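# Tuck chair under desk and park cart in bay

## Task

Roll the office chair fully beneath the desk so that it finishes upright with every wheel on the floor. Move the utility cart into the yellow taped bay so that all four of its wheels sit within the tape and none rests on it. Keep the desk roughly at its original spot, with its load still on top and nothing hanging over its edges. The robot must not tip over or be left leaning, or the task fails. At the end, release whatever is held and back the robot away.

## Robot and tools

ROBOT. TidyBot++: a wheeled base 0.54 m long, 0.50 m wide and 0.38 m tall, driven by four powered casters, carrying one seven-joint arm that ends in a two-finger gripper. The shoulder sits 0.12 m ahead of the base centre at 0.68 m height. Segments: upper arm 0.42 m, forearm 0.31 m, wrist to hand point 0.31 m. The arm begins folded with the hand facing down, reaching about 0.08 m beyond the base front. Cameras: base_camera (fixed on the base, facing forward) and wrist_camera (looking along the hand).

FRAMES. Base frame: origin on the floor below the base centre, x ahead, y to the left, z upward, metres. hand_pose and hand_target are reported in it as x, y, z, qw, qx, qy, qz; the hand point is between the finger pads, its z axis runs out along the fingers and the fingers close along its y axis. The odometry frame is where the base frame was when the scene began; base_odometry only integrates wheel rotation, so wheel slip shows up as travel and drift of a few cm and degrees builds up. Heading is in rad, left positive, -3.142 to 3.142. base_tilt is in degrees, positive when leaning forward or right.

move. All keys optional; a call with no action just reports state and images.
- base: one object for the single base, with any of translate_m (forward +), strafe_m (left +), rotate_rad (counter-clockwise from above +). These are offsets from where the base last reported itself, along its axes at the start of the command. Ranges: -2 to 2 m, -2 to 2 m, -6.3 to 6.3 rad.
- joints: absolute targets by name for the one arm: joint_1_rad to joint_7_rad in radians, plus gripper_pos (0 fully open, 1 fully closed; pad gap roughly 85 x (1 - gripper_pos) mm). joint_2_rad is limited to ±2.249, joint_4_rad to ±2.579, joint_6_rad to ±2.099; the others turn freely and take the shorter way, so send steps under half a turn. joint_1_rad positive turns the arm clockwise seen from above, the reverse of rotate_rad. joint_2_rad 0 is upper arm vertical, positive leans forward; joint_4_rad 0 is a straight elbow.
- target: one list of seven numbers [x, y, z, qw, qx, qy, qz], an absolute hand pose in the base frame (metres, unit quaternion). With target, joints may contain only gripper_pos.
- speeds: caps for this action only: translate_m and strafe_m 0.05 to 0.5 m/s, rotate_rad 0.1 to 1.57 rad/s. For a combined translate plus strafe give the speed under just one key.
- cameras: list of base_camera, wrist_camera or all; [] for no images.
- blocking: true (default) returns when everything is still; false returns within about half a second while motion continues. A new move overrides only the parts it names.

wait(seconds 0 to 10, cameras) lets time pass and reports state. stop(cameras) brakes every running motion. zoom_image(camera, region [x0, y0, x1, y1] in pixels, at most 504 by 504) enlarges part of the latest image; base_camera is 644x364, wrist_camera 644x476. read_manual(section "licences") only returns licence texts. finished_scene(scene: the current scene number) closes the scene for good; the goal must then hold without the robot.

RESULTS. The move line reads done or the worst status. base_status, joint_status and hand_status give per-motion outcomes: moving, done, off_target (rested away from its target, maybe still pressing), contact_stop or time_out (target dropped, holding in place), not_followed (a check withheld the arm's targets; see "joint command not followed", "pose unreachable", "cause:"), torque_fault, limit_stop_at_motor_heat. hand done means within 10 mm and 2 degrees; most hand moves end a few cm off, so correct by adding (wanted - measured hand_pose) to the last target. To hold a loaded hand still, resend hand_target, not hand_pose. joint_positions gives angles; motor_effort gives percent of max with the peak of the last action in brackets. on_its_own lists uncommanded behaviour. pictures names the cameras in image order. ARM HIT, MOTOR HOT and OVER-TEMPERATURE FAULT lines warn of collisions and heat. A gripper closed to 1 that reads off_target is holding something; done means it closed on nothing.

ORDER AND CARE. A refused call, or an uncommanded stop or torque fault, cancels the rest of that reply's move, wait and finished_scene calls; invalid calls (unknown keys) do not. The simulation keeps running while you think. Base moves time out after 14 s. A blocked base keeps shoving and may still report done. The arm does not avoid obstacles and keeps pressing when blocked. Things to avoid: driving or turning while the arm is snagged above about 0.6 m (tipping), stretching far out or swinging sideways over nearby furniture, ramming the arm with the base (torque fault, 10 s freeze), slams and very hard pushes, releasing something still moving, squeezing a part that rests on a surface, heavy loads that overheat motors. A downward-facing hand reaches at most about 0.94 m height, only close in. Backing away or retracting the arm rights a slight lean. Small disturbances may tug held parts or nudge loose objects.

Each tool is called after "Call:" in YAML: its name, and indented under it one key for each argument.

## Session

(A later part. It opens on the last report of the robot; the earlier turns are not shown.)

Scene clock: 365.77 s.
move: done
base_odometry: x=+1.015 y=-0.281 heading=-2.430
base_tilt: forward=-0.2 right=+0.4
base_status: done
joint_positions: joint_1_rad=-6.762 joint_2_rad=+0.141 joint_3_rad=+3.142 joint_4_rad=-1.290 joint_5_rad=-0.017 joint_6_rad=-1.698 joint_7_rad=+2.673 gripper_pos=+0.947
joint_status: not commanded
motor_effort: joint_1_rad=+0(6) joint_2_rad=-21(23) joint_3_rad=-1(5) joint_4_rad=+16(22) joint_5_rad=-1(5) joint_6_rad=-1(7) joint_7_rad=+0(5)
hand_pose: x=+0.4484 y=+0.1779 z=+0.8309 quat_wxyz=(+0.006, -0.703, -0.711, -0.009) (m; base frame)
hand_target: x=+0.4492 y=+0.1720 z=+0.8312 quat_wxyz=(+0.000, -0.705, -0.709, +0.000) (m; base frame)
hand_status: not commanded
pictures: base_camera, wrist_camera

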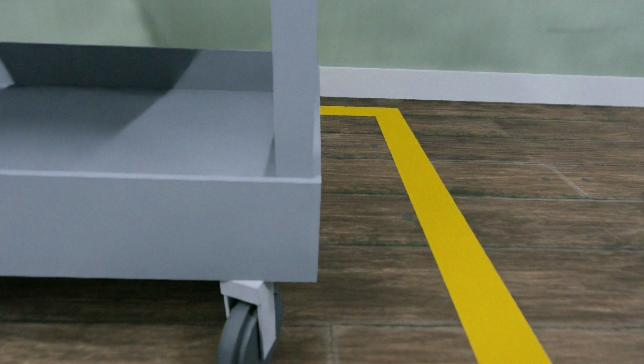

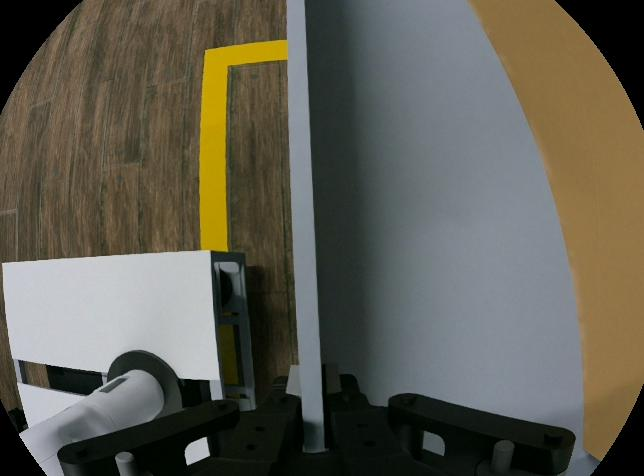

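Call:
move:
  joints: {"gripper_pos":0}
  cameras: []

Call:
move:
  joints: {"joint_2_rad":0.232,"joint_4_rad":-0.815,"joint_6_rad":-2.09}
  cameras: []

Call:
move:
  base: {"translate_m":-0.6}

Call:
move:
  joints: {"joint_1_rad":0.5,"joint_2_rad":-0.4,"joint_4_rad":-2.2,"joint_6_rad":-0.5,"joint_7_rad":1.57}

Scene clock: 380.47 s.
move: done
base_odometry: x=+1.015 y=-0.281 heading=-2.430
base_tilt: forward=-0.1 right=+0.4
base_status: not commanded
joint_positions: joint_1_rad=-6.762 joint_2_rad=+0.141 joint_3_rad=+3.142 joint_4_rad=-1.290 joint_5_rad=-0.017 joint_6_rad=-1.698 joint_7_rad=+2.673 gripper_pos=+0.000
joint_status: all done
motor_effort: joint_1_rad=+0(1) joint_2_rad=-22(23) joint_3_rad=+0(2) joint_4_rad=+16(17) joint_5_rad=+0(3) joint_6_rad=+0(3) joint_7_rad=+1(1)
hand_pose: x=+0.4485 y=+0.1779 z=+0.8308 quat_wxyz=(+0.006, -0.703, -0.711, -0.008) (m; base frame)
hand_target: x=+0.4492 y=+0.1720 z=+0.8312 quat_wxyz=(+0.000, -0.705, -0.709, +0.000) (m; base frame)
hand_status: not commanded
pictures: none
No camera images: "cameras" was empty.

Scene clock: 382.13 s.
move: done
base_odometry: x=+1.015 y=-0.281 heading=-2.430
base_tilt: forward=-0.1 right=+0.5
base_status: not commanded
joint_positions: joint_1_rad=-6.762 joint_2_rad=+0.215 joint_3_rad=+3.142 joint_4_rad=-0.844 joint_5_rad=-0.017 joint_6_rad=-2.045 joint_7_rad=+2.673 gripper_pos=+0.000
joint_status: all done
motor_effort: joint_1_rad=+0(1) joint_2_rad=-22(24) joint_3_rad=-1(1) joint_4_rad=+15(18) joint_5_rad=+0(1) joint_6_rad=+0(1) joint_7_rad=+1(1)
hand_pose: x=+0.4497 y=+0.1780 z=+0.9357 quat_wxyz=(+0.001, -0.701, -0.713, -0.020) (m; base frame)
hand_target: x=+0.4476 y=+0.1711 z=+0.9372 quat_wxyz=(-0.001, -0.705, -0.709, -0.002) (m; base frame)
hand_status: not commanded
pictures: none
No camera images: "cameras" was empty.

Scene clock: 384.57 s.
move: done
base_odometry: x=+1.470 y=+0.112 heading=-2.429
base_tilt: forward=-0.1 right=+0.4
base_status: done
joint_positions: joint_1_rad=-6.762 joint_2_rad=+0.225 joint_3_rad=+3.142 joint_4_rad=-0.841 joint_5_rad=-0.017 joint_6_rad=-2.056 joint_7_rad=+2.673 gripper_pos=+0.000
joint_status: not commanded
motor_effort: joint_1_rad=+0(3) joint_2_rad=-24(28) joint_3_rad=-1(2) joint_4_rad=+14(16) joint_5_rad=+0(2) joint_6_rad=+1(1) joint_7_rad=+1(1)
hand_pose: x=+0.4493 y=+0.1779 z=+0.9326 quat_wxyz=(+0.004, -0.701, -0.713, -0.012) (m; base frame)
hand_target: x=+0.4476 y=+0.1711 z=+0.9372 quat_wxyz=(-0.001, -0.705, -0.709, -0.002) (m; base frame)
hand_status: not commanded
pictures: base_camera, wrist_camera

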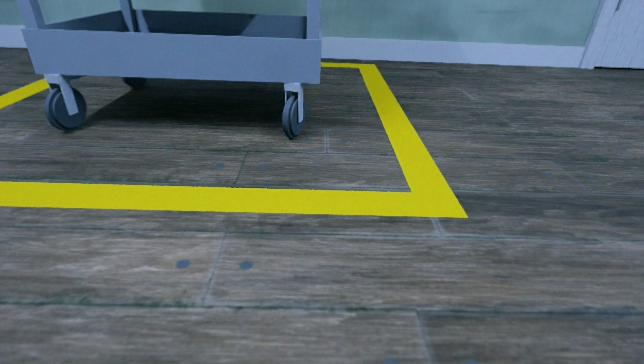

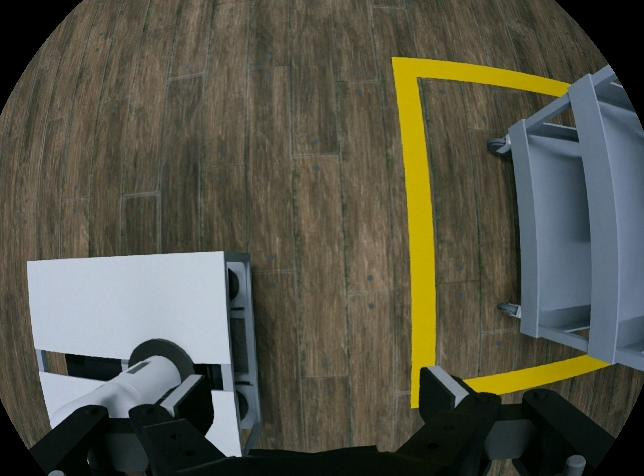

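Scene clock: 387.57 s.
move: done
base_odometry: x=+1.470 y=+0.112 heading=-2.429
base_tilt: forward=-0.1 right=+0.5
base_status: not commanded
joint_positions: joint_1_rad=-5.806 joint_2_rad=-0.384 joint_3_rad=+3.142 joint_4_rad=-2.182 joint_5_rad=-0.017 joint_6_rad=-0.548 joint_7_rad=+1.641 gripper_pos=+0.000
joint_status: all done
motor_effort: joint_1_rad=+0(2) joint_2_rad=-6(24) joint_3_rad=+0(1) joint_4_rad=+20(21) joint_5_rad=+0(1) joint_6_rad=+6(7) joint_7_rad=+1(1)
hand_pose: x=+0.4503 y=-0.1667 z=+0.7831 quat_wxyz=(-0.098, -0.902, +0.191, -0.375) (m; base frame)
hand_target: x=+0.4485 y=-0.1778 z=+0.7905 quat_wxyz=(-0.101, -0.884, +0.225, -0.396) (m; base frame)
hand_status: not commanded
pictures: base_camera, wrist_camera

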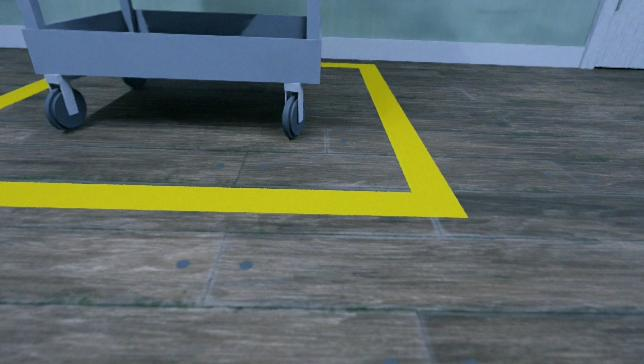

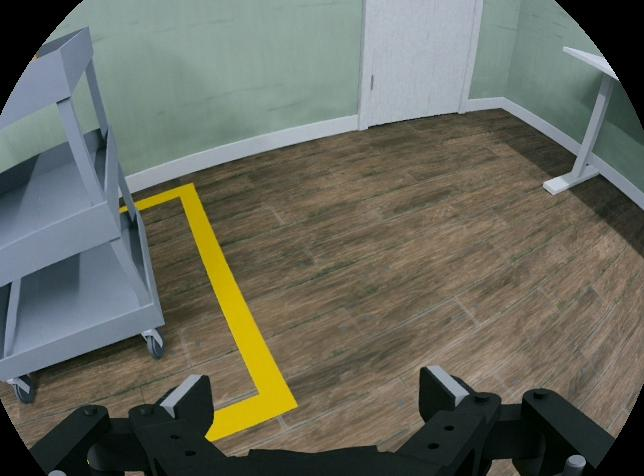

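Call:
move:
  base: {"strafe_m":0.3}
  joints: {"joint_1_rad":0}
  cameras: []

Call:
move:
  base: {"rotate_rad":-1.57}

Scene clock: 396.10 s.
move: done
base_odometry: x=+1.666 y=-0.115 heading=-2.429
base_tilt: forward=-0.1 right=+0.4
base_status: done
joint_positions: joint_1_rad=-6.262 joint_2_rad=-0.388 joint_3_rad=+3.135 joint_4_rad=-2.183 joint_5_rad=-0.017 joint_6_rad=-0.544 joint_7_rad=+1.639 gripper_pos=+0.000
joint_status: all done
motor_effort: joint_1_rad=+0(2) joint_2_rad=-5(8) joint_3_rad=+0(2) joint_4_rad=+20(21) joint_5_rad=+0(1) joint_6_rad=+7(7) joint_7_rad=+0(1)
hand_pose: x=+0.4904 y=-0.0014 z=+0.7852 quat_wxyz=(-0.011, -0.920, -0.020, -0.391) (m; base frame)
hand_target: x=+0.4934 y=+0.0020 z=+0.7905 quat_wxyz=(+0.000, -0.913, +0.000, -0.408) (m; base frame)
hand_status: not commanded
pictures: none
No camera images: "cameras" was empty.

Scene clock: 398.40 s.
move: done
base_odometry: x=+1.666 y=-0.115 heading=+2.285
base_tilt: forward=+0.0 right=+0.4
base_status: done
joint_positions: joint_1_rad=-6.265 joint_2_rad=-0.388 joint_3_rad=+3.138 joint_4_rad=-2.183 joint_5_rad=-0.017 joint_6_rad=-0.542 joint_7_rad=+1.639 gripper_pos=+0.000
joint_status: not commanded
motor_effort: joint_1_rad=+0(1) joint_2_rad=-6(8) joint_3_rad=+0(2) joint_4_rad=+20(21) joint_5_rad=+0(1) joint_6_rad=+6(7) joint_7_rad=+1(1)
hand_pose: x=+0.4908 y=-0.0015 z=+0.7858 quat_wxyz=(-0.010, -0.920, -0.020, -0.392) (m; base frame)
hand_target: x=+0.4934 y=+0.0020 z=+0.7905 quat_wxyz=(+0.000, -0.913, +0.000, -0.408) (m; base frame)
hand_status: not commanded
pictures: base_camera, wrist_camera

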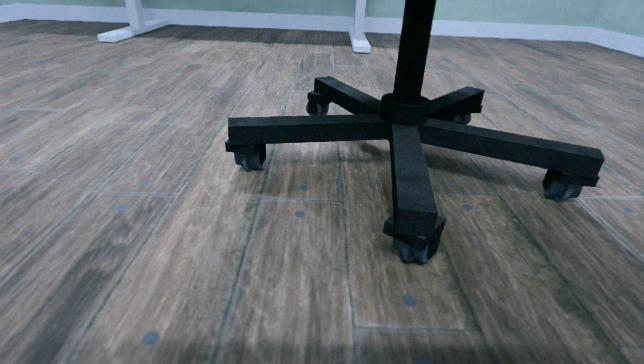

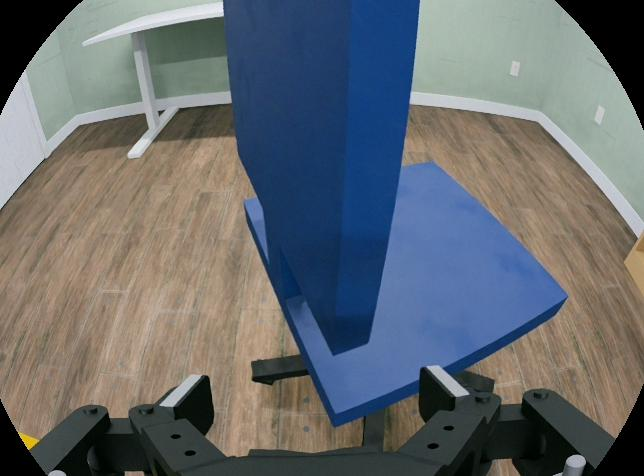

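Call:
move:
  base: {"translate_m":-0.15,"strafe_m":-0.355,"rotate_rad":0.37}
  joints: {"joint_1_rad":0,"joint_2_rad":0.576,"joint_3_rad":3.14,"joint_4_rad":-2.434,"joint_5_rad":0,"joint_6_rad":1.44,"joint_7_rad":1.57}

Scene clock: 463.43 s.
move: done
base_odometry: x=+2.033 y=+0.004 heading=+2.656
base_tilt: forward=-0.1 right=+0.5
base_status: done
joint_positions: joint_1_rad=-6.272 joint_2_rad=+0.566 joint_3_rad=+3.138 joint_4_rad=-2.410 joint_5_rad=-0.017 joint_6_rad=+1.390 joint_7_rad=+1.639 gripper_pos=+0.000
joint_status: all done
motor_effort: joint_1_rad=+0(2) joint_2_rad=-29(30) joint_3_rad=-1(2) joint_4_rad=+8(21) joint_5_rad=+1(1) joint_6_rad=+8(9) joint_7_rad=+1(1)
hand_pose: x=+0.7074 y=-0.0088 z=+0.7223 quat_wxyz=(-0.031, -0.712, -0.014, -0.701) (m; base frame)
hand_target: x=+0.7007 y=+0.0021 z=+0.7233 quat_wxyz=(+0.001, -0.707, +0.000, -0.707) (m; base frame)
hand_status: not commanded
pictures: base_camera, wrist_camera

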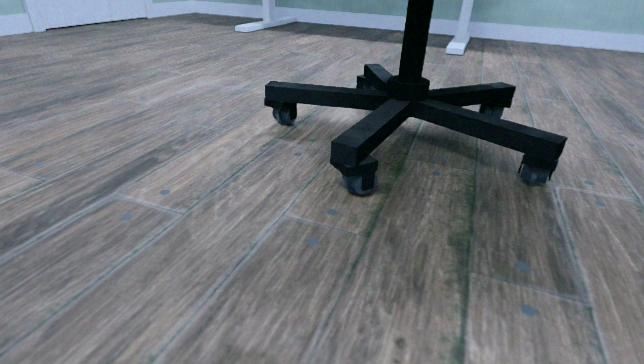

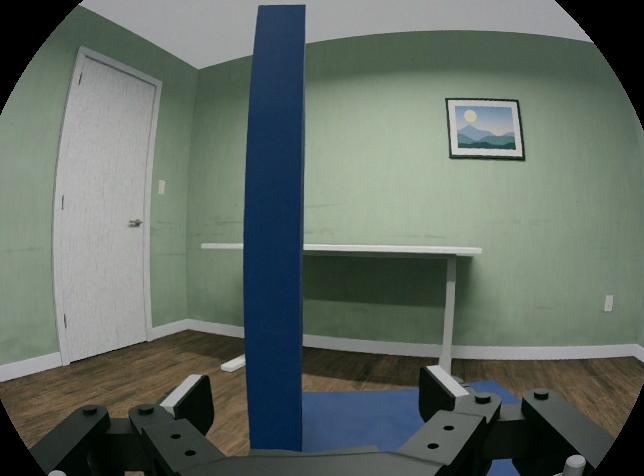

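Call:
move:
  base: {"translate_m":0.12,"strafe_m":0.043}
  cameras: ["wrist_camera"]

Scene clock: 473.37 s.
move: done
base_odometry: x=+1.906 y=+0.022 heading=+2.656
base_tilt: forward=+0.0 right=+0.4
base_status: done
joint_positions: joint_1_rad=-6.272 joint_2_rad=+0.570 joint_3_rad=+3.138 joint_4_rad=-2.417 joint_5_rad=-0.017 joint_6_rad=+1.395 joint_7_rad=+1.639 gripper_pos=+0.000
joint_status: not commanded
motor_effort: joint_1_rad=+0(2) joint_2_rad=-28(30) joint_3_rad=-1(2) joint_4_rad=+8(10) joint_5_rad=+0(1) joint_6_rad=+8(9) joint_7_rad=+0(1)
hand_pose: x=+0.7056 y=-0.0086 z=+0.7187 quat_wxyz=(-0.031, -0.715, -0.014, -0.699) (m; base frame)
hand_target: x=+0.7007 y=+0.0021 z=+0.7233 quat_wxyz=(+0.001, -0.707, +0.000, -0.707) (m; base frame)
hand_status: not commanded
pictures: wrist_camera

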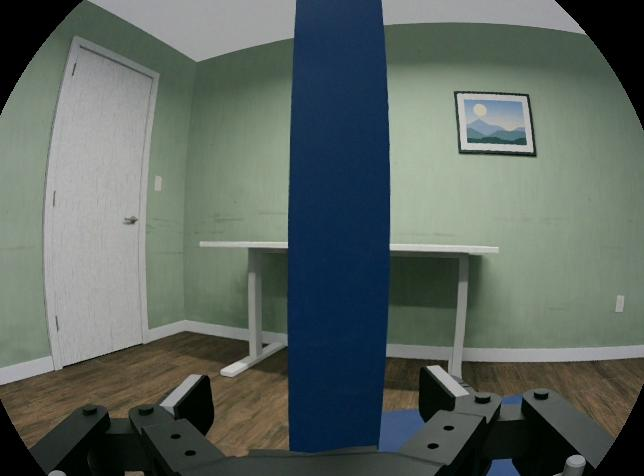

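Call:
move:
  base: {"translate_m":0.06,"strafe_m":-0.01}
  speeds: {"translate_m":0.1}
  cameras: ["wrist_camera"]

Call:
move:
  joints: {"gripper_pos":1}

Scene clock: 480.63 s.
move: done
base_odometry: x=+1.858 y=+0.059 heading=+2.656
base_tilt: forward=-0.1 right=+0.4
base_status: done
joint_positions: joint_1_rad=-6.272 joint_2_rad=+0.572 joint_3_rad=+3.138 joint_4_rad=-2.420 joint_5_rad=-0.017 joint_6_rad=+1.396 joint_7_rad=+1.639 gripper_pos=+0.000
joint_status: not commanded
motor_effort: joint_1_rad=+0(1) joint_2_rad=-28(30) joint_3_rad=-1(1) joint_4_rad=+8(10) joint_5_rad=+0(1) joint_6_rad=+8(9) joint_7_rad=+1(1)
hand_pose: x=+0.7048 y=-0.0086 z=+0.7172 quat_wxyz=(-0.031, -0.716, -0.014, -0.698) (m; base frame)
hand_target: x=+0.7007 y=+0.0021 z=+0.7233 quat_wxyz=(+0.001, -0.707, +0.000, -0.707) (m; base frame)
hand_status: not commanded
pictures: wrist_camera

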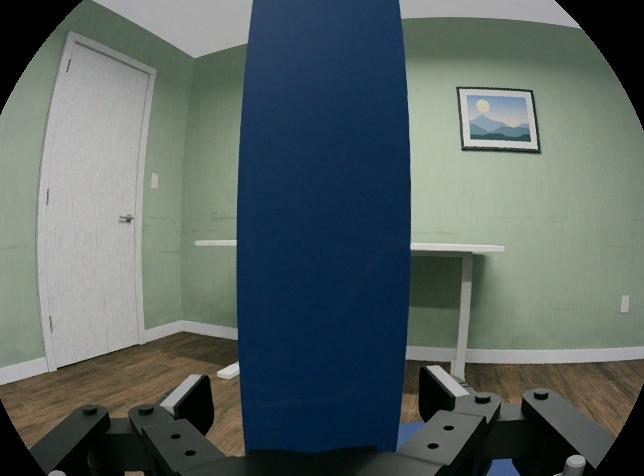

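Scene clock: 481.73 s.
move: off_target
base_odometry: x=+1.858 y=+0.059 heading=+2.656
base_tilt: forward=-0.1 right=+0.4
base_status: not commanded
joint_positions: joint_1_rad=-6.275 joint_2_rad=+0.571 joint_3_rad=+3.137 joint_4_rad=-2.426 joint_5_rad=-0.016 joint_6_rad=+1.403 joint_7_rad=+1.606 gripper_pos=+0.509
joint_status: gripper_pos off_target (ended at +0.509, target +1.000)
motor_effort: joint_1_rad=-1(5) joint_2_rad=-27(31) joint_3_rad=-1(5) joint_4_rad=+8(15) joint_5_rad=+2(3) joint_6_rad=+8(11) joint_7_rad=+2(10)
hand_pose: x=+0.7027 y=-0.0062 z=+0.7171 quat_wxyz=(-0.017, -0.716, -0.004, -0.698) (m; base frame)
hand_target: x=+0.7007 y=+0.0021 z=+0.7233 quat_wxyz=(+0.001, -0.707, +0.000, -0.707) (m; base frame)
hand_status: not commanded
pictures: base_camera, wrist_camera

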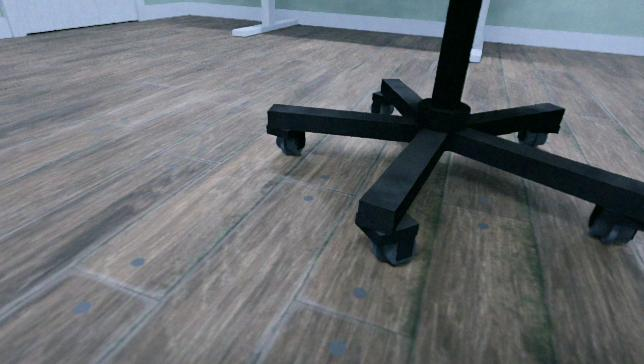

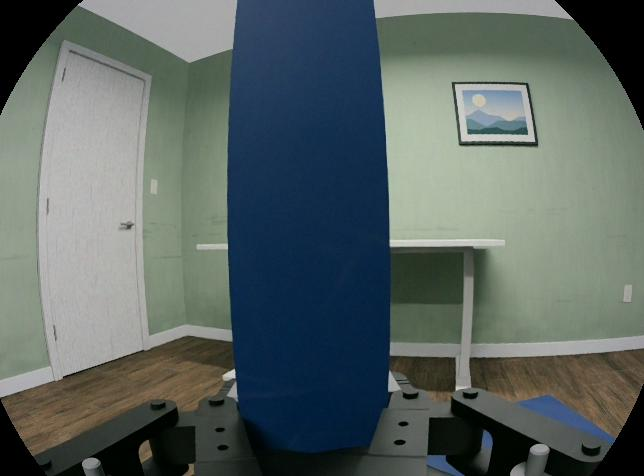

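Call:
move:
  base: {"translate_m":1.366,"strafe_m":-0.709,"rotate_rad":1.197}
  speeds: {"translate_m":0.15,"rotate_rad":0.12}

Scene clock: 513.33 s.
move: done
base_odometry: x=+0.981 y=+1.324 heading=-2.430
base_tilt: forward=-0.1 right=+0.4
base_status: done
joint_positions: joint_1_rad=-6.242 joint_2_rad=+0.555 joint_3_rad=+3.180 joint_4_rad=-2.484 joint_5_rad=-0.089 joint_6_rad=+1.436 joint_7_rad=+1.579 gripper_pos=+0.527
joint_status: not commanded
motor_effort: joint_1_rad=-5(20) joint_2_rad=-23(28) joint_3_rad=-6(14) joint_4_rad=+12(21) joint_5_rad=+10(29) joint_6_rad=+5(12) joint_7_rad=-1(10)
hand_pose: x=+0.6800 y=-0.0669 z=+0.7170 quat_wxyz=(-0.063, -0.716, +0.051, -0.693) (m; base frame)
hand_target: x=+0.7007 y=+0.0021 z=+0.7233 quat_wxyz=(+0.001, -0.707, +0.000, -0.707) (m; base frame)
hand_status: not commanded
pictures: base_camera, wrist_camera

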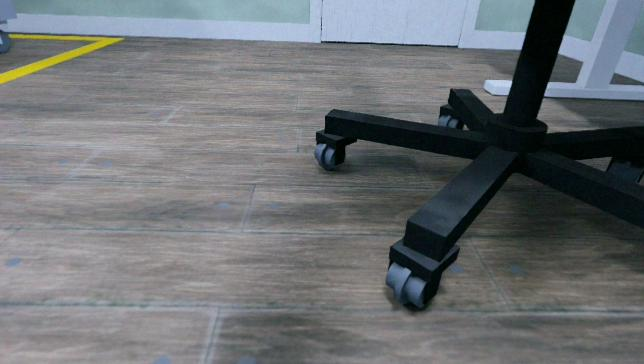

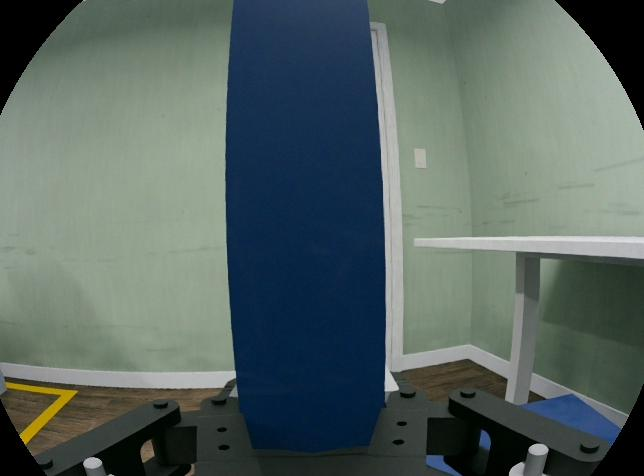

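Call:
move:
  joints: {"gripper_pos":0}
  cameras: []

Call:
move:
  base: {"translate_m":-0.28}
  cameras: []

Call:
move:
  base: {"strafe_m":0.85,"rotate_rad":-1.571}
  cameras: []

Call:
move:
  base: {"strafe_m":1.13}

Scene clock: 538.23 s.
move: done
base_odometry: x=+0.981 y=+1.324 heading=-2.430
base_tilt: forward=-0.1 right=+0.5
base_status: not commanded
joint_positions: joint_1_rad=-6.251 joint_2_rad=+0.570 joint_3_rad=+3.164 joint_4_rad=-2.455 joint_5_rad=-0.048 joint_6_rad=+1.436 joint_7_rad=+1.579 gripper_pos=+0.000
joint_status: all done
motor_effort: joint_1_rad=-2(7) joint_2_rad=-27(29) joint_3_rad=-3(7) joint_4_rad=+8(13) joint_5_rad=+2(10) joint_6_rad=+9(9) joint_7_rad=+1(1)
hand_pose: x=+0.6925 y=-0.0422 z=+0.7182 quat_wxyz=(-0.040, -0.713, +0.030, -0.700) (m; base frame)
hand_target: x=+0.7007 y=+0.0021 z=+0.7233 quat_wxyz=(+0.001, -0.707, +0.000, -0.707) (m; base frame)
hand_status: not commanded
pictures: none
No camera images: "cameras" was empty.

Scene clock: 539.90 s.
move: done
base_odometry: x=+1.193 y=+1.507 heading=-2.429
base_tilt: forward=-0.1 right=+0.4
base_status: done
joint_positions: joint_1_rad=-6.264 joint_2_rad=+0.571 joint_3_rad=+3.151 joint_4_rad=-2.452 joint_5_rad=-0.040 joint_6_rad=+1.436 joint_7_rad=+1.579 gripper_pos=+0.000
joint_status: not commanded
motor_effort: joint_1_rad=+0(3) joint_2_rad=-28(30) joint_3_rad=-1(3) joint_4_rad=+7(9) joint_5_rad=+0(3) joint_6_rad=+8(10) joint_7_rad=+1(1)
hand_pose: x=+0.6942 y=-0.0266 z=+0.7186 quat_wxyz=(-0.027, -0.713, +0.021, -0.701) (m; base frame)
hand_target: x=+0.7007 y=+0.0021 z=+0.7233 quat_wxyz=(+0.001, -0.707, +0.000, -0.707) (m; base frame)
hand_status: not commanded
pictures: none
No camera images: "cameras" was empty.

Scene clock: 542.97 s.
move: done
base_odometry: x=+1.748 y=+0.863 heading=+2.282
base_tilt: forward=-0.1 right=+0.5
base_status: done
joint_positions: joint_1_rad=-6.268 joint_2_rad=+0.571 joint_3_rad=+3.149 joint_4_rad=-2.452 joint_5_rad=-0.040 joint_6_rad=+1.436 joint_7_rad=+1.579 gripper_pos=+0.000
joint_status: not commanded
motor_effort: joint_1_rad=+0(3) joint_2_rad=-28(29) joint_3_rad=+0(3) joint_4_rad=+7(9) joint_5_rad=+0(1) joint_6_rad=+9(9) joint_7_rad=+0(1)
hand_pose: x=+0.6943 y=-0.0236 z=+0.7184 quat_wxyz=(-0.024, -0.713, +0.019, -0.701) (m; base frame)
hand_target: x=+0.7007 y=+0.0021 z=+0.7233 quat_wxyz=(+0.001, -0.707, +0.000, -0.707) (m; base frame)
hand_status: not commanded
pictures: none
No camera images: "cameras" was empty.

Scene clock: 546.03 s.
move: done
base_odometry: x=+0.892 y=+0.126 heading=+2.282
base_tilt: forward=+0.0 right=+0.4
base_status: done
joint_positions: joint_1_rad=-6.275 joint_2_rad=+0.571 joint_3_rad=+3.145 joint_4_rad=-2.452 joint_5_rad=-0.039 joint_6_rad=+1.436 joint_7_rad=+1.579 gripper_pos=+0.000
joint_status: not commanded
motor_effort: joint_1_rad=+0(4) joint_2_rad=-27(29) joint_3_rad=+0(3) joint_4_rad=+8(8) joint_5_rad=+0(2) joint_6_rad=+8(9) joint_7_rad=+0(1)
hand_pose: x=+0.6945 y=-0.0171 z=+0.7184 quat_wxyz=(-0.019, -0.713, +0.016, -0.701) (m; base frame)
hand_target: x=+0.7007 y=+0.0021 z=+0.7233 quat_wxyz=(+0.001, -0.707, +0.000, -0.707) (m; base frame)
hand_status: not commanded
pictures: base_camera, wrist_camera

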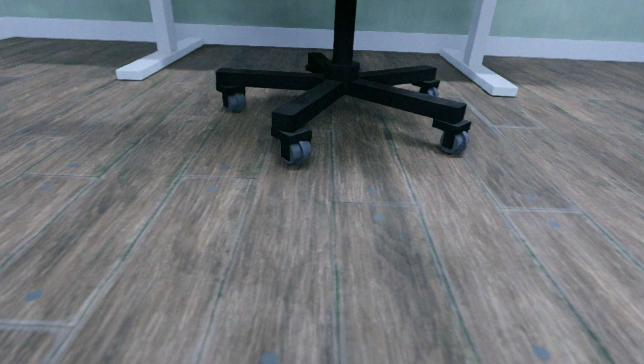

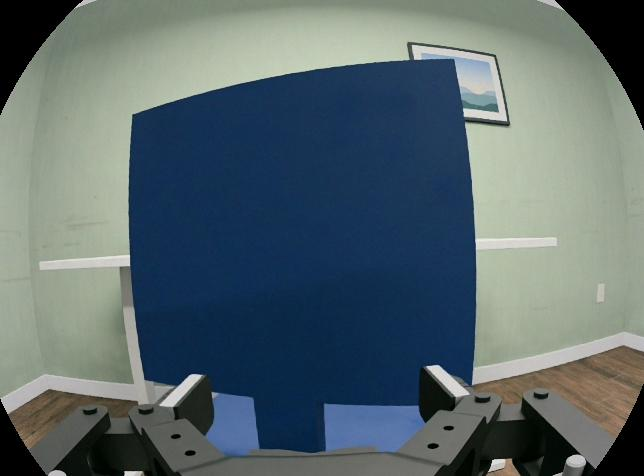

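Call:
move:
  joints: {"joint_2_rad":0.95,"joint_4_rad":-2.425,"joint_6_rad":1.8}
  base: {"strafe_m":-0.1}
  cameras: []

Call:
move:
  base: {"translate_m":0.5}
  speeds: {"translate_m":0.12}

Scene clock: 569.83 s.
move: done
base_odometry: x=+0.968 y=+0.191 heading=+2.282
base_tilt: forward=-0.1 right=+0.4
base_status: done
joint_positions: joint_1_rad=-6.276 joint_2_rad=+0.939 joint_3_rad=+3.144 joint_4_rad=-2.450 joint_5_rad=-0.037 joint_6_rad=+1.751 joint_7_rad=+1.579 gripper_pos=+0.000
joint_status: all done
motor_effort: joint_1_rad=+0(4) joint_2_rad=-32(33) joint_3_rad=-1(2) joint_4_rad=+1(8) joint_5_rad=+0(1) joint_6_rad=+9(9) joint_7_rad=+0(1)
hand_pose: x=+0.6917 y=-0.0151 z=+0.6043 quat_wxyz=(-0.022, -0.731, +0.010, -0.682) (m; base frame)
hand_target: x=+0.6998 y=+0.0020 z=+0.6194 quat_wxyz=(+0.001, -0.709, +0.000, -0.706) (m; base frame)
hand_status: not commanded
pictures: none
No camera images: "cameras" was empty.

Scene clock: 574.57 s.
move: done
base_odometry: x=+0.641 y=+0.570 heading=+2.282
base_tilt: forward=-0.1 right=+0.5
base_status: done
joint_positions: joint_1_rad=-6.270 joint_2_rad=+0.956 joint_3_rad=+3.150 joint_4_rad=-2.468 joint_5_rad=-0.023 joint_6_rad=+1.769 joint_7_rad=+1.579 gripper_pos=+0.000
joint_status: not commanded
motor_effort: joint_1_rad=-4(11) joint_2_rad=-35(35) joint_3_rad=-4(8) joint_4_rad=+6(20) joint_5_rad=+3(10) joint_6_rad=+10(12) joint_7_rad=+0(1)
hand_pose: x=+0.6851 y=-0.0163 z=+0.5963 quat_wxyz=(-0.021, -0.736, +0.007, -0.677) (m; base frame)
hand_target: x=+0.6998 y=+0.0020 z=+0.6194 quat_wxyz=(+0.001, -0.709, +0.000, -0.706) (m; base frame)
hand_status: not commanded
pictures: base_camera, wrist_camera

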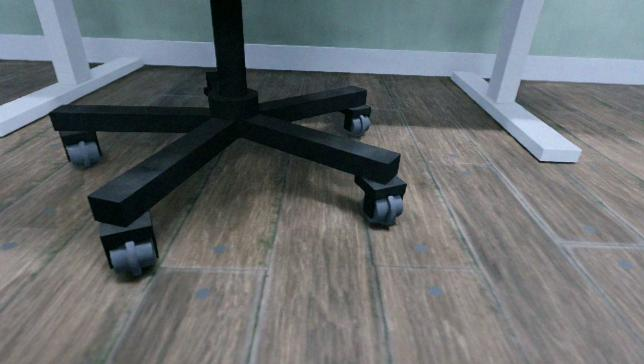

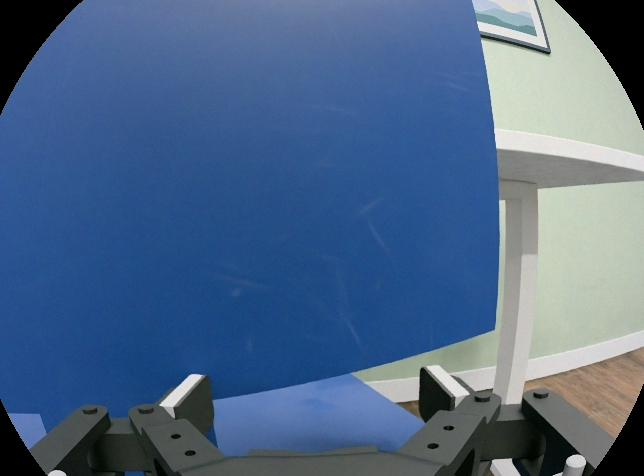

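Call:
move:
  base: {"translate_m":-0.1}
  cameras: []

Call:
move:
  base: {"strafe_m":0.34}

Scene clock: 581.90 s.
move: done
base_odometry: x=+0.707 y=+0.494 heading=+2.283
base_tilt: forward=-0.1 right=+0.4
base_status: done
joint_positions: joint_1_rad=-6.275 joint_2_rad=+0.956 joint_3_rad=+3.145 joint_4_rad=-2.433 joint_5_rad=-0.022 joint_6_rad=+1.770 joint_7_rad=+1.579 gripper_pos=+0.000
joint_status: not commanded
motor_effort: joint_1_rad=+0(4) joint_2_rad=-32(33) joint_3_rad=-1(3) joint_4_rad=+1(6) joint_5_rad=+0(3) joint_6_rad=+8(9) joint_7_rad=+1(1)
hand_pose: x=+0.6966 y=-0.0114 z=+0.6048 quat_wxyz=(-0.017, -0.724, +0.006, -0.690) (m; base frame)
hand_target: x=+0.6998 y=+0.0020 z=+0.6194 quat_wxyz=(+0.001, -0.709, +0.000, -0.706) (m; base frame)
hand_status: not commanded
pictures: none
No camera images: "cameras" was empty.

Scene clock: 583.70 s.
move: done
base_odometry: x=+0.449 y=+0.272 heading=+2.283
base_tilt: forward=-0.1 right=+0.4
base_status: done
joint_positions: joint_1_rad=-6.279 joint_2_rad=+0.955 joint_3_rad=+3.143 joint_4_rad=-2.434 joint_5_rad=-0.024 joint_6_rad=+1.770 joint_7_rad=+1.579 gripper_pos=+0.000
joint_status: not commanded
motor_effort: joint_1_rad=+0(6) joint_2_rad=-32(34) joint_3_rad=-1(6) joint_4_rad=+2(7) joint_5_rad=+0(7) joint_6_rad=+8(10) joint_7_rad=+0(1)
hand_pose: x=+0.6962 y=-0.0090 z=+0.6047 quat_wxyz=(-0.015, -0.724, +0.005, -0.689) (m; base frame)
hand_target: x=+0.6998 y=+0.0020 z=+0.6194 quat_wxyz=(+0.001, -0.709, +0.000, -0.706) (m; base frame)
hand_status: not commanded
pictures: base_camera, wrist_camera

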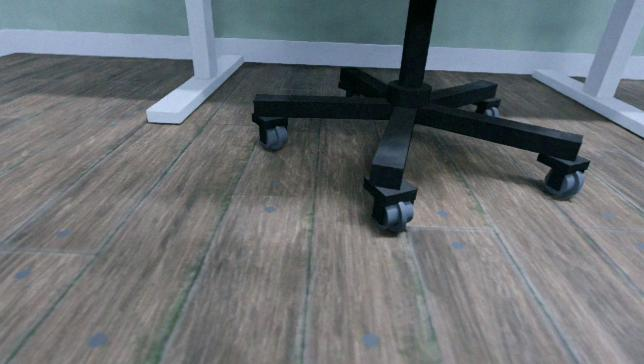

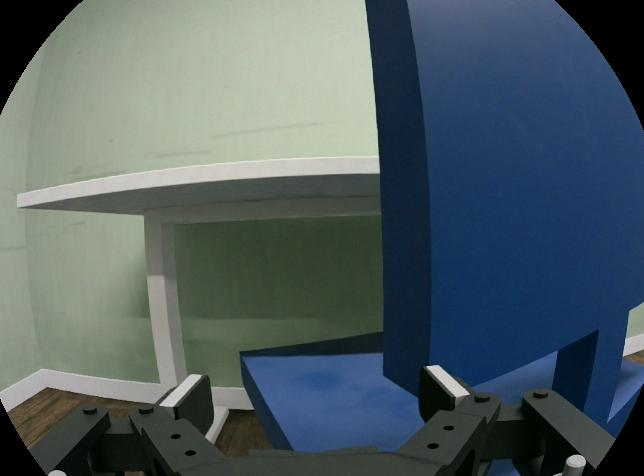

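Call:
move:
  base: {"strafe_m":-0.12}
  cameras: []

Call:
move:
  base: {"translate_m":0.25}
  speeds: {"translate_m":0.12}

Scene clock: 593.47 s.
move: done
base_odometry: x=+0.540 y=+0.350 heading=+2.284
base_tilt: forward=-0.1 right=+0.5
base_status: done
joint_positions: joint_1_rad=-6.277 joint_2_rad=+0.955 joint_3_rad=+3.143 joint_4_rad=-2.434 joint_5_rad=-0.024 joint_6_rad=+1.770 joint_7_rad=+1.579 gripper_pos=+0.000
joint_status: not commanded
motor_effort: joint_1_rad=+0(5) joint_2_rad=-31(33) joint_3_rad=-1(2) joint_4_rad=+2(2) joint_5_rad=+0(1) joint_6_rad=+9(9) joint_7_rad=+0(1)
hand_pose: x=+0.6961 y=-0.0103 z=+0.6047 quat_wxyz=(-0.016, -0.724, +0.006, -0.689) (m; base frame)
hand_target: x=+0.6998 y=+0.0020 z=+0.6194 quat_wxyz=(+0.001, -0.709, +0.000, -0.706) (m; base frame)
hand_status: not commanded
pictures: none
No camera images: "cameras" was empty.

Scene clock: 596.10 s.
move: done
base_odometry: x=+0.377 y=+0.539 heading=+2.284
base_tilt: forward=-0.1 right=+0.4
base_status: done
joint_positions: joint_1_rad=-6.313 joint_2_rad=+0.959 joint_3_rad=+3.117 joint_4_rad=-2.465 joint_5_rad=+0.004 joint_6_rad=+1.784 joint_7_rad=+1.579 gripper_pos=+0.000
joint_status: not commanded
motor_effort: joint_1_rad=+4(12) joint_2_rad=-34(35) joint_3_rad=+1(8) joint_4_rad=+7(22) joint_5_rad=-2(8) joint_6_rad=+11(12) joint_7_rad=+1(1)
hand_pose: x=+0.6854 y=+0.0292 z=+0.6003 quat_wxyz=(+0.021, -0.731, -0.013, -0.682) (m; base frame)
hand_target: x=+0.6998 y=+0.0020 z=+0.6194 quat_wxyz=(+0.001, -0.709, +0.000, -0.706) (m; base frame)
hand_status: not commanded
pictures: base_camera, wrist_camera

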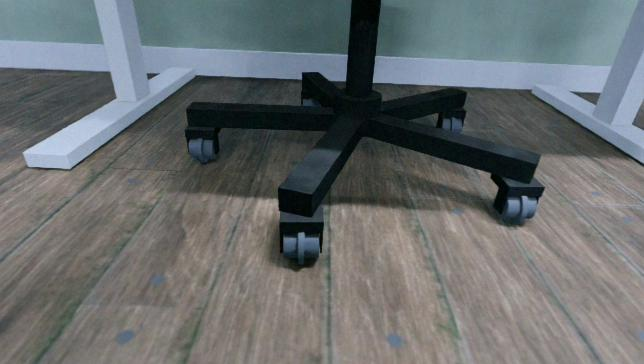

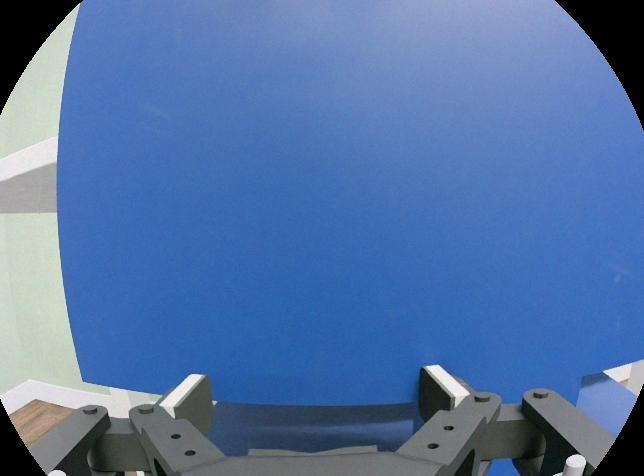

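Call:
move:
  base: {"translate_m":-0.04}
  cameras: []

Call:
move:
  base: {"strafe_m":-0.11}
  cameras: []

Call:
move:
  base: {"translate_m":0.16}
  speeds: {"translate_m":0.08}

Scene clock: 608.87 s.
move: done
base_odometry: x=+0.403 y=+0.509 heading=+2.284
base_tilt: forward=-0.1 right=+0.5
base_status: done
joint_positions: joint_1_rad=-6.299 joint_2_rad=+0.958 joint_3_rad=+3.130 joint_4_rad=-2.432 joint_5_rad=+0.004 joint_6_rad=+1.784 joint_7_rad=+1.579 gripper_pos=+0.000
joint_status: not commanded
motor_effort: joint_1_rad=+0(4) joint_2_rad=-32(33) joint_3_rad=-1(2) joint_4_rad=+2(6) joint_5_rad=+0(2) joint_6_rad=+8(10) joint_7_rad=+1(1)
hand_pose: x=+0.6969 y=+0.0164 z=+0.6085 quat_wxyz=(+0.010, -0.719, -0.009, -0.695) (m; base frame)
hand_target: x=+0.6998 y=+0.0020 z=+0.6194 quat_wxyz=(+0.001, -0.709, +0.000, -0.706) (m; base frame)
hand_status: not commanded
pictures: none
No camera images: "cameras" was empty.

Scene clock: 610.03 s.
move: done
base_odometry: x=+0.486 y=+0.581 heading=+2.284
base_tilt: forward=+0.0 right=+0.4
base_status: done
joint_positions: joint_1_rad=-6.283 joint_2_rad=+0.958 joint_3_rad=+3.138 joint_4_rad=-2.432 joint_5_rad=+0.004 joint_6_rad=+1.784 joint_7_rad=+1.579 gripper_pos=+0.000
joint_status: not commanded
motor_effort: joint_1_rad=+1(4) joint_2_rad=-33(33) joint_3_rad=-1(3) joint_4_rad=+2(2) joint_5_rad=+0(1) joint_6_rad=+8(9) joint_7_rad=+0(1)
hand_pose: x=+0.6971 y=+0.0036 z=+0.6084 quat_wxyz=(+0.000, -0.719, -0.004, -0.695) (m; base frame)
hand_target: x=+0.6998 y=+0.0020 z=+0.6194 quat_wxyz=(+0.001, -0.709, +0.000, -0.706) (m; base frame)
hand_status: not commanded
pictures: none
No camera images: "cameras" was empty.

Scene clock: 614.63 s.
move: time_out
base_odometry: x=+0.384 y=+0.699 heading=+2.285
base_tilt: forward=-0.1 right=+0.4
base_status: translate_m time_out (by the wheels' count: +0.156 of +0.160)
joint_positions: joint_1_rad=-6.276 joint_2_rad=+0.906 joint_3_rad=+3.143 joint_4_rad=-2.655 joint_5_rad=-0.010 joint_6_rad=+1.838 joint_7_rad=+1.579 gripper_pos=+0.000
joint_status: not commanded
motor_effort: joint_1_rad=-1(6) joint_2_rad=-20(34) joint_3_rad=-1(5) joint_4_rad=+39(45) joint_5_rad=+7(8) joint_6_rad=+1(9) joint_7_rad=+0(1)
hand_pose: x=+0.6297 y=-0.0060 z=+0.6071 quat_wxyz=(-0.010, -0.759, +0.002, -0.651) (m; base frame)
hand_target: x=+0.6998 y=+0.0020 z=+0.6194 quat_wxyz=(+0.001, -0.709, +0.000, -0.706) (m; base frame)
hand_status: not commanded
pictures: base_camera, wrist_camera

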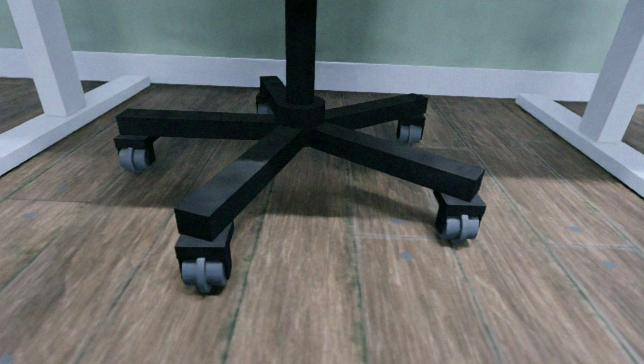

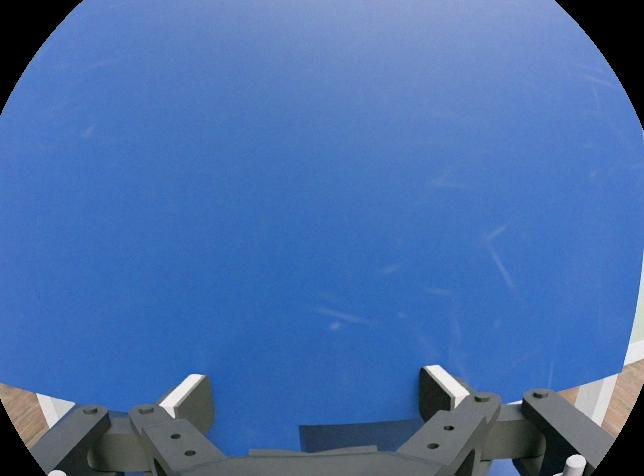

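Call:
move:
  base: {"translate_m":-0.6}

Call:
move:
  base: {"strafe_m":-0.65}
  joints: {"joint_1_rad":-0.55,"joint_2_rad":-0.39,"joint_4_rad":-2.2,"joint_6_rad":-0.25}

Scene clock: 621.53 s.
move: done
base_odometry: x=+0.777 y=+0.246 heading=+2.286
base_tilt: forward=-0.1 right=+0.5
base_status: done
joint_positions: joint_1_rad=-6.276 joint_2_rad=+0.952 joint_3_rad=+3.142 joint_4_rad=-2.418 joint_5_rad=-0.009 joint_6_rad=+1.806 joint_7_rad=+1.579 gripper_pos=+0.000
joint_status: not commanded
motor_effort: joint_1_rad=+0(4) joint_2_rad=-32(35) joint_3_rad=-2(3) joint_4_rad=+2(39) joint_5_rad=+0(8) joint_6_rad=+8(10) joint_7_rad=+0(1)
hand_pose: x=+0.7020 y=-0.0060 z=+0.6219 quat_wxyz=(-0.010, -0.705, +0.002, -0.710) (m; base frame)
hand_target: x=+0.6998 y=+0.0020 z=+0.6194 quat_wxyz=(+0.001, -0.709, +0.000, -0.706) (m; base frame)
hand_status: not commanded
pictures: base_camera, wrist_camera

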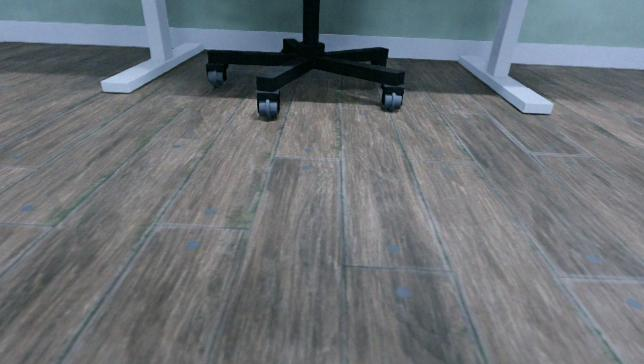

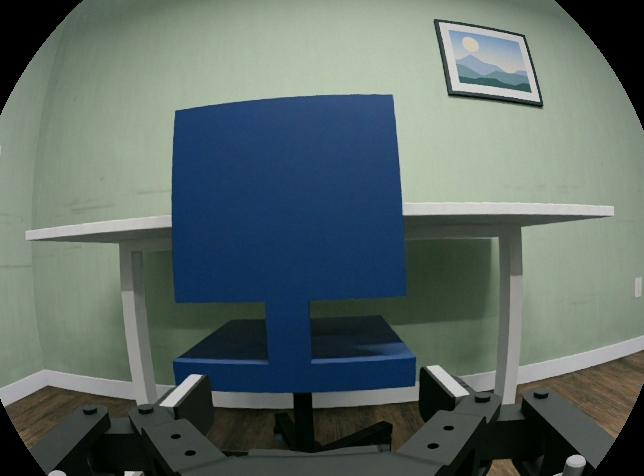

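Scene clock: 624.70 s.
move: done
base_odometry: x=+1.268 y=+0.672 heading=+2.285
base_tilt: forward=-0.1 right=+0.5
base_status: done
joint_positions: joint_1_rad=-6.810 joint_2_rad=-0.378 joint_3_rad=+3.144 joint_4_rad=-2.233 joint_5_rad=-0.009 joint_6_rad=-0.212 joint_7_rad=+1.579 gripper_pos=+0.000
joint_status: all done
motor_effort: joint_1_rad=+0(5) joint_2_rad=-8(33) joint_3_rad=+0(3) joint_4_rad=+20(22) joint_5_rad=+0(1) joint_6_rad=+8(10) joint_7_rad=+0(1)
hand_pose: x=+0.4820 y=+0.2120 z=+0.8367 quat_wxyz=(+0.134, -0.830, -0.223, -0.494) (m; base frame)
hand_target: x=+0.4761 y=+0.2214 z=+0.8502 quat_wxyz=(+0.140, -0.825, -0.233, -0.495) (m; base frame)
hand_status: not commanded
pictures: base_camera, wrist_camera

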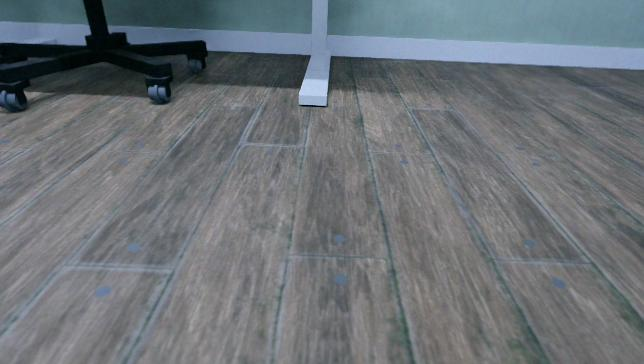

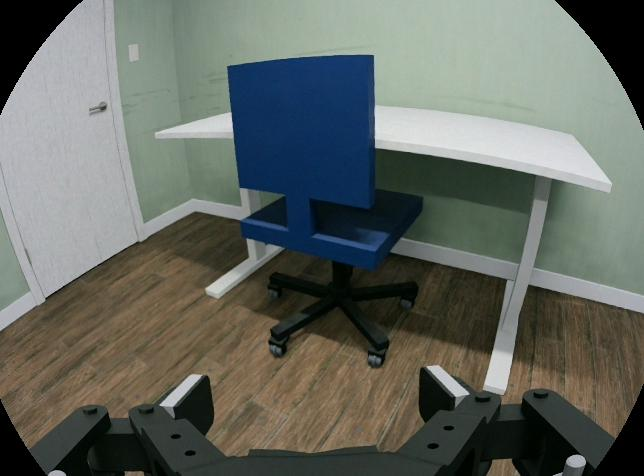

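Call:
zoom_image:
  camera: "wrist_camera"
  region: [220, 50, 460, 280]

Scaled by 2.100.

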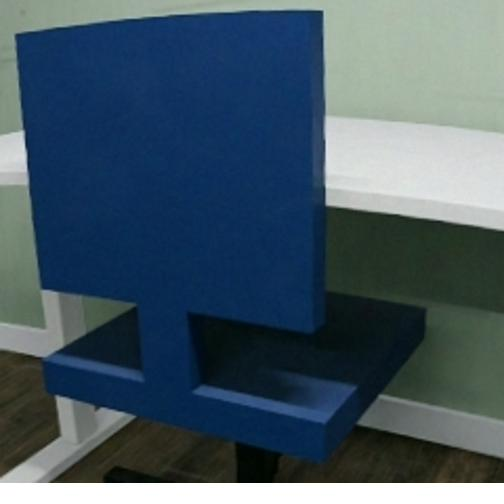

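Call:
finished_scene:
  scene: 2

The scene is finished: the task was done.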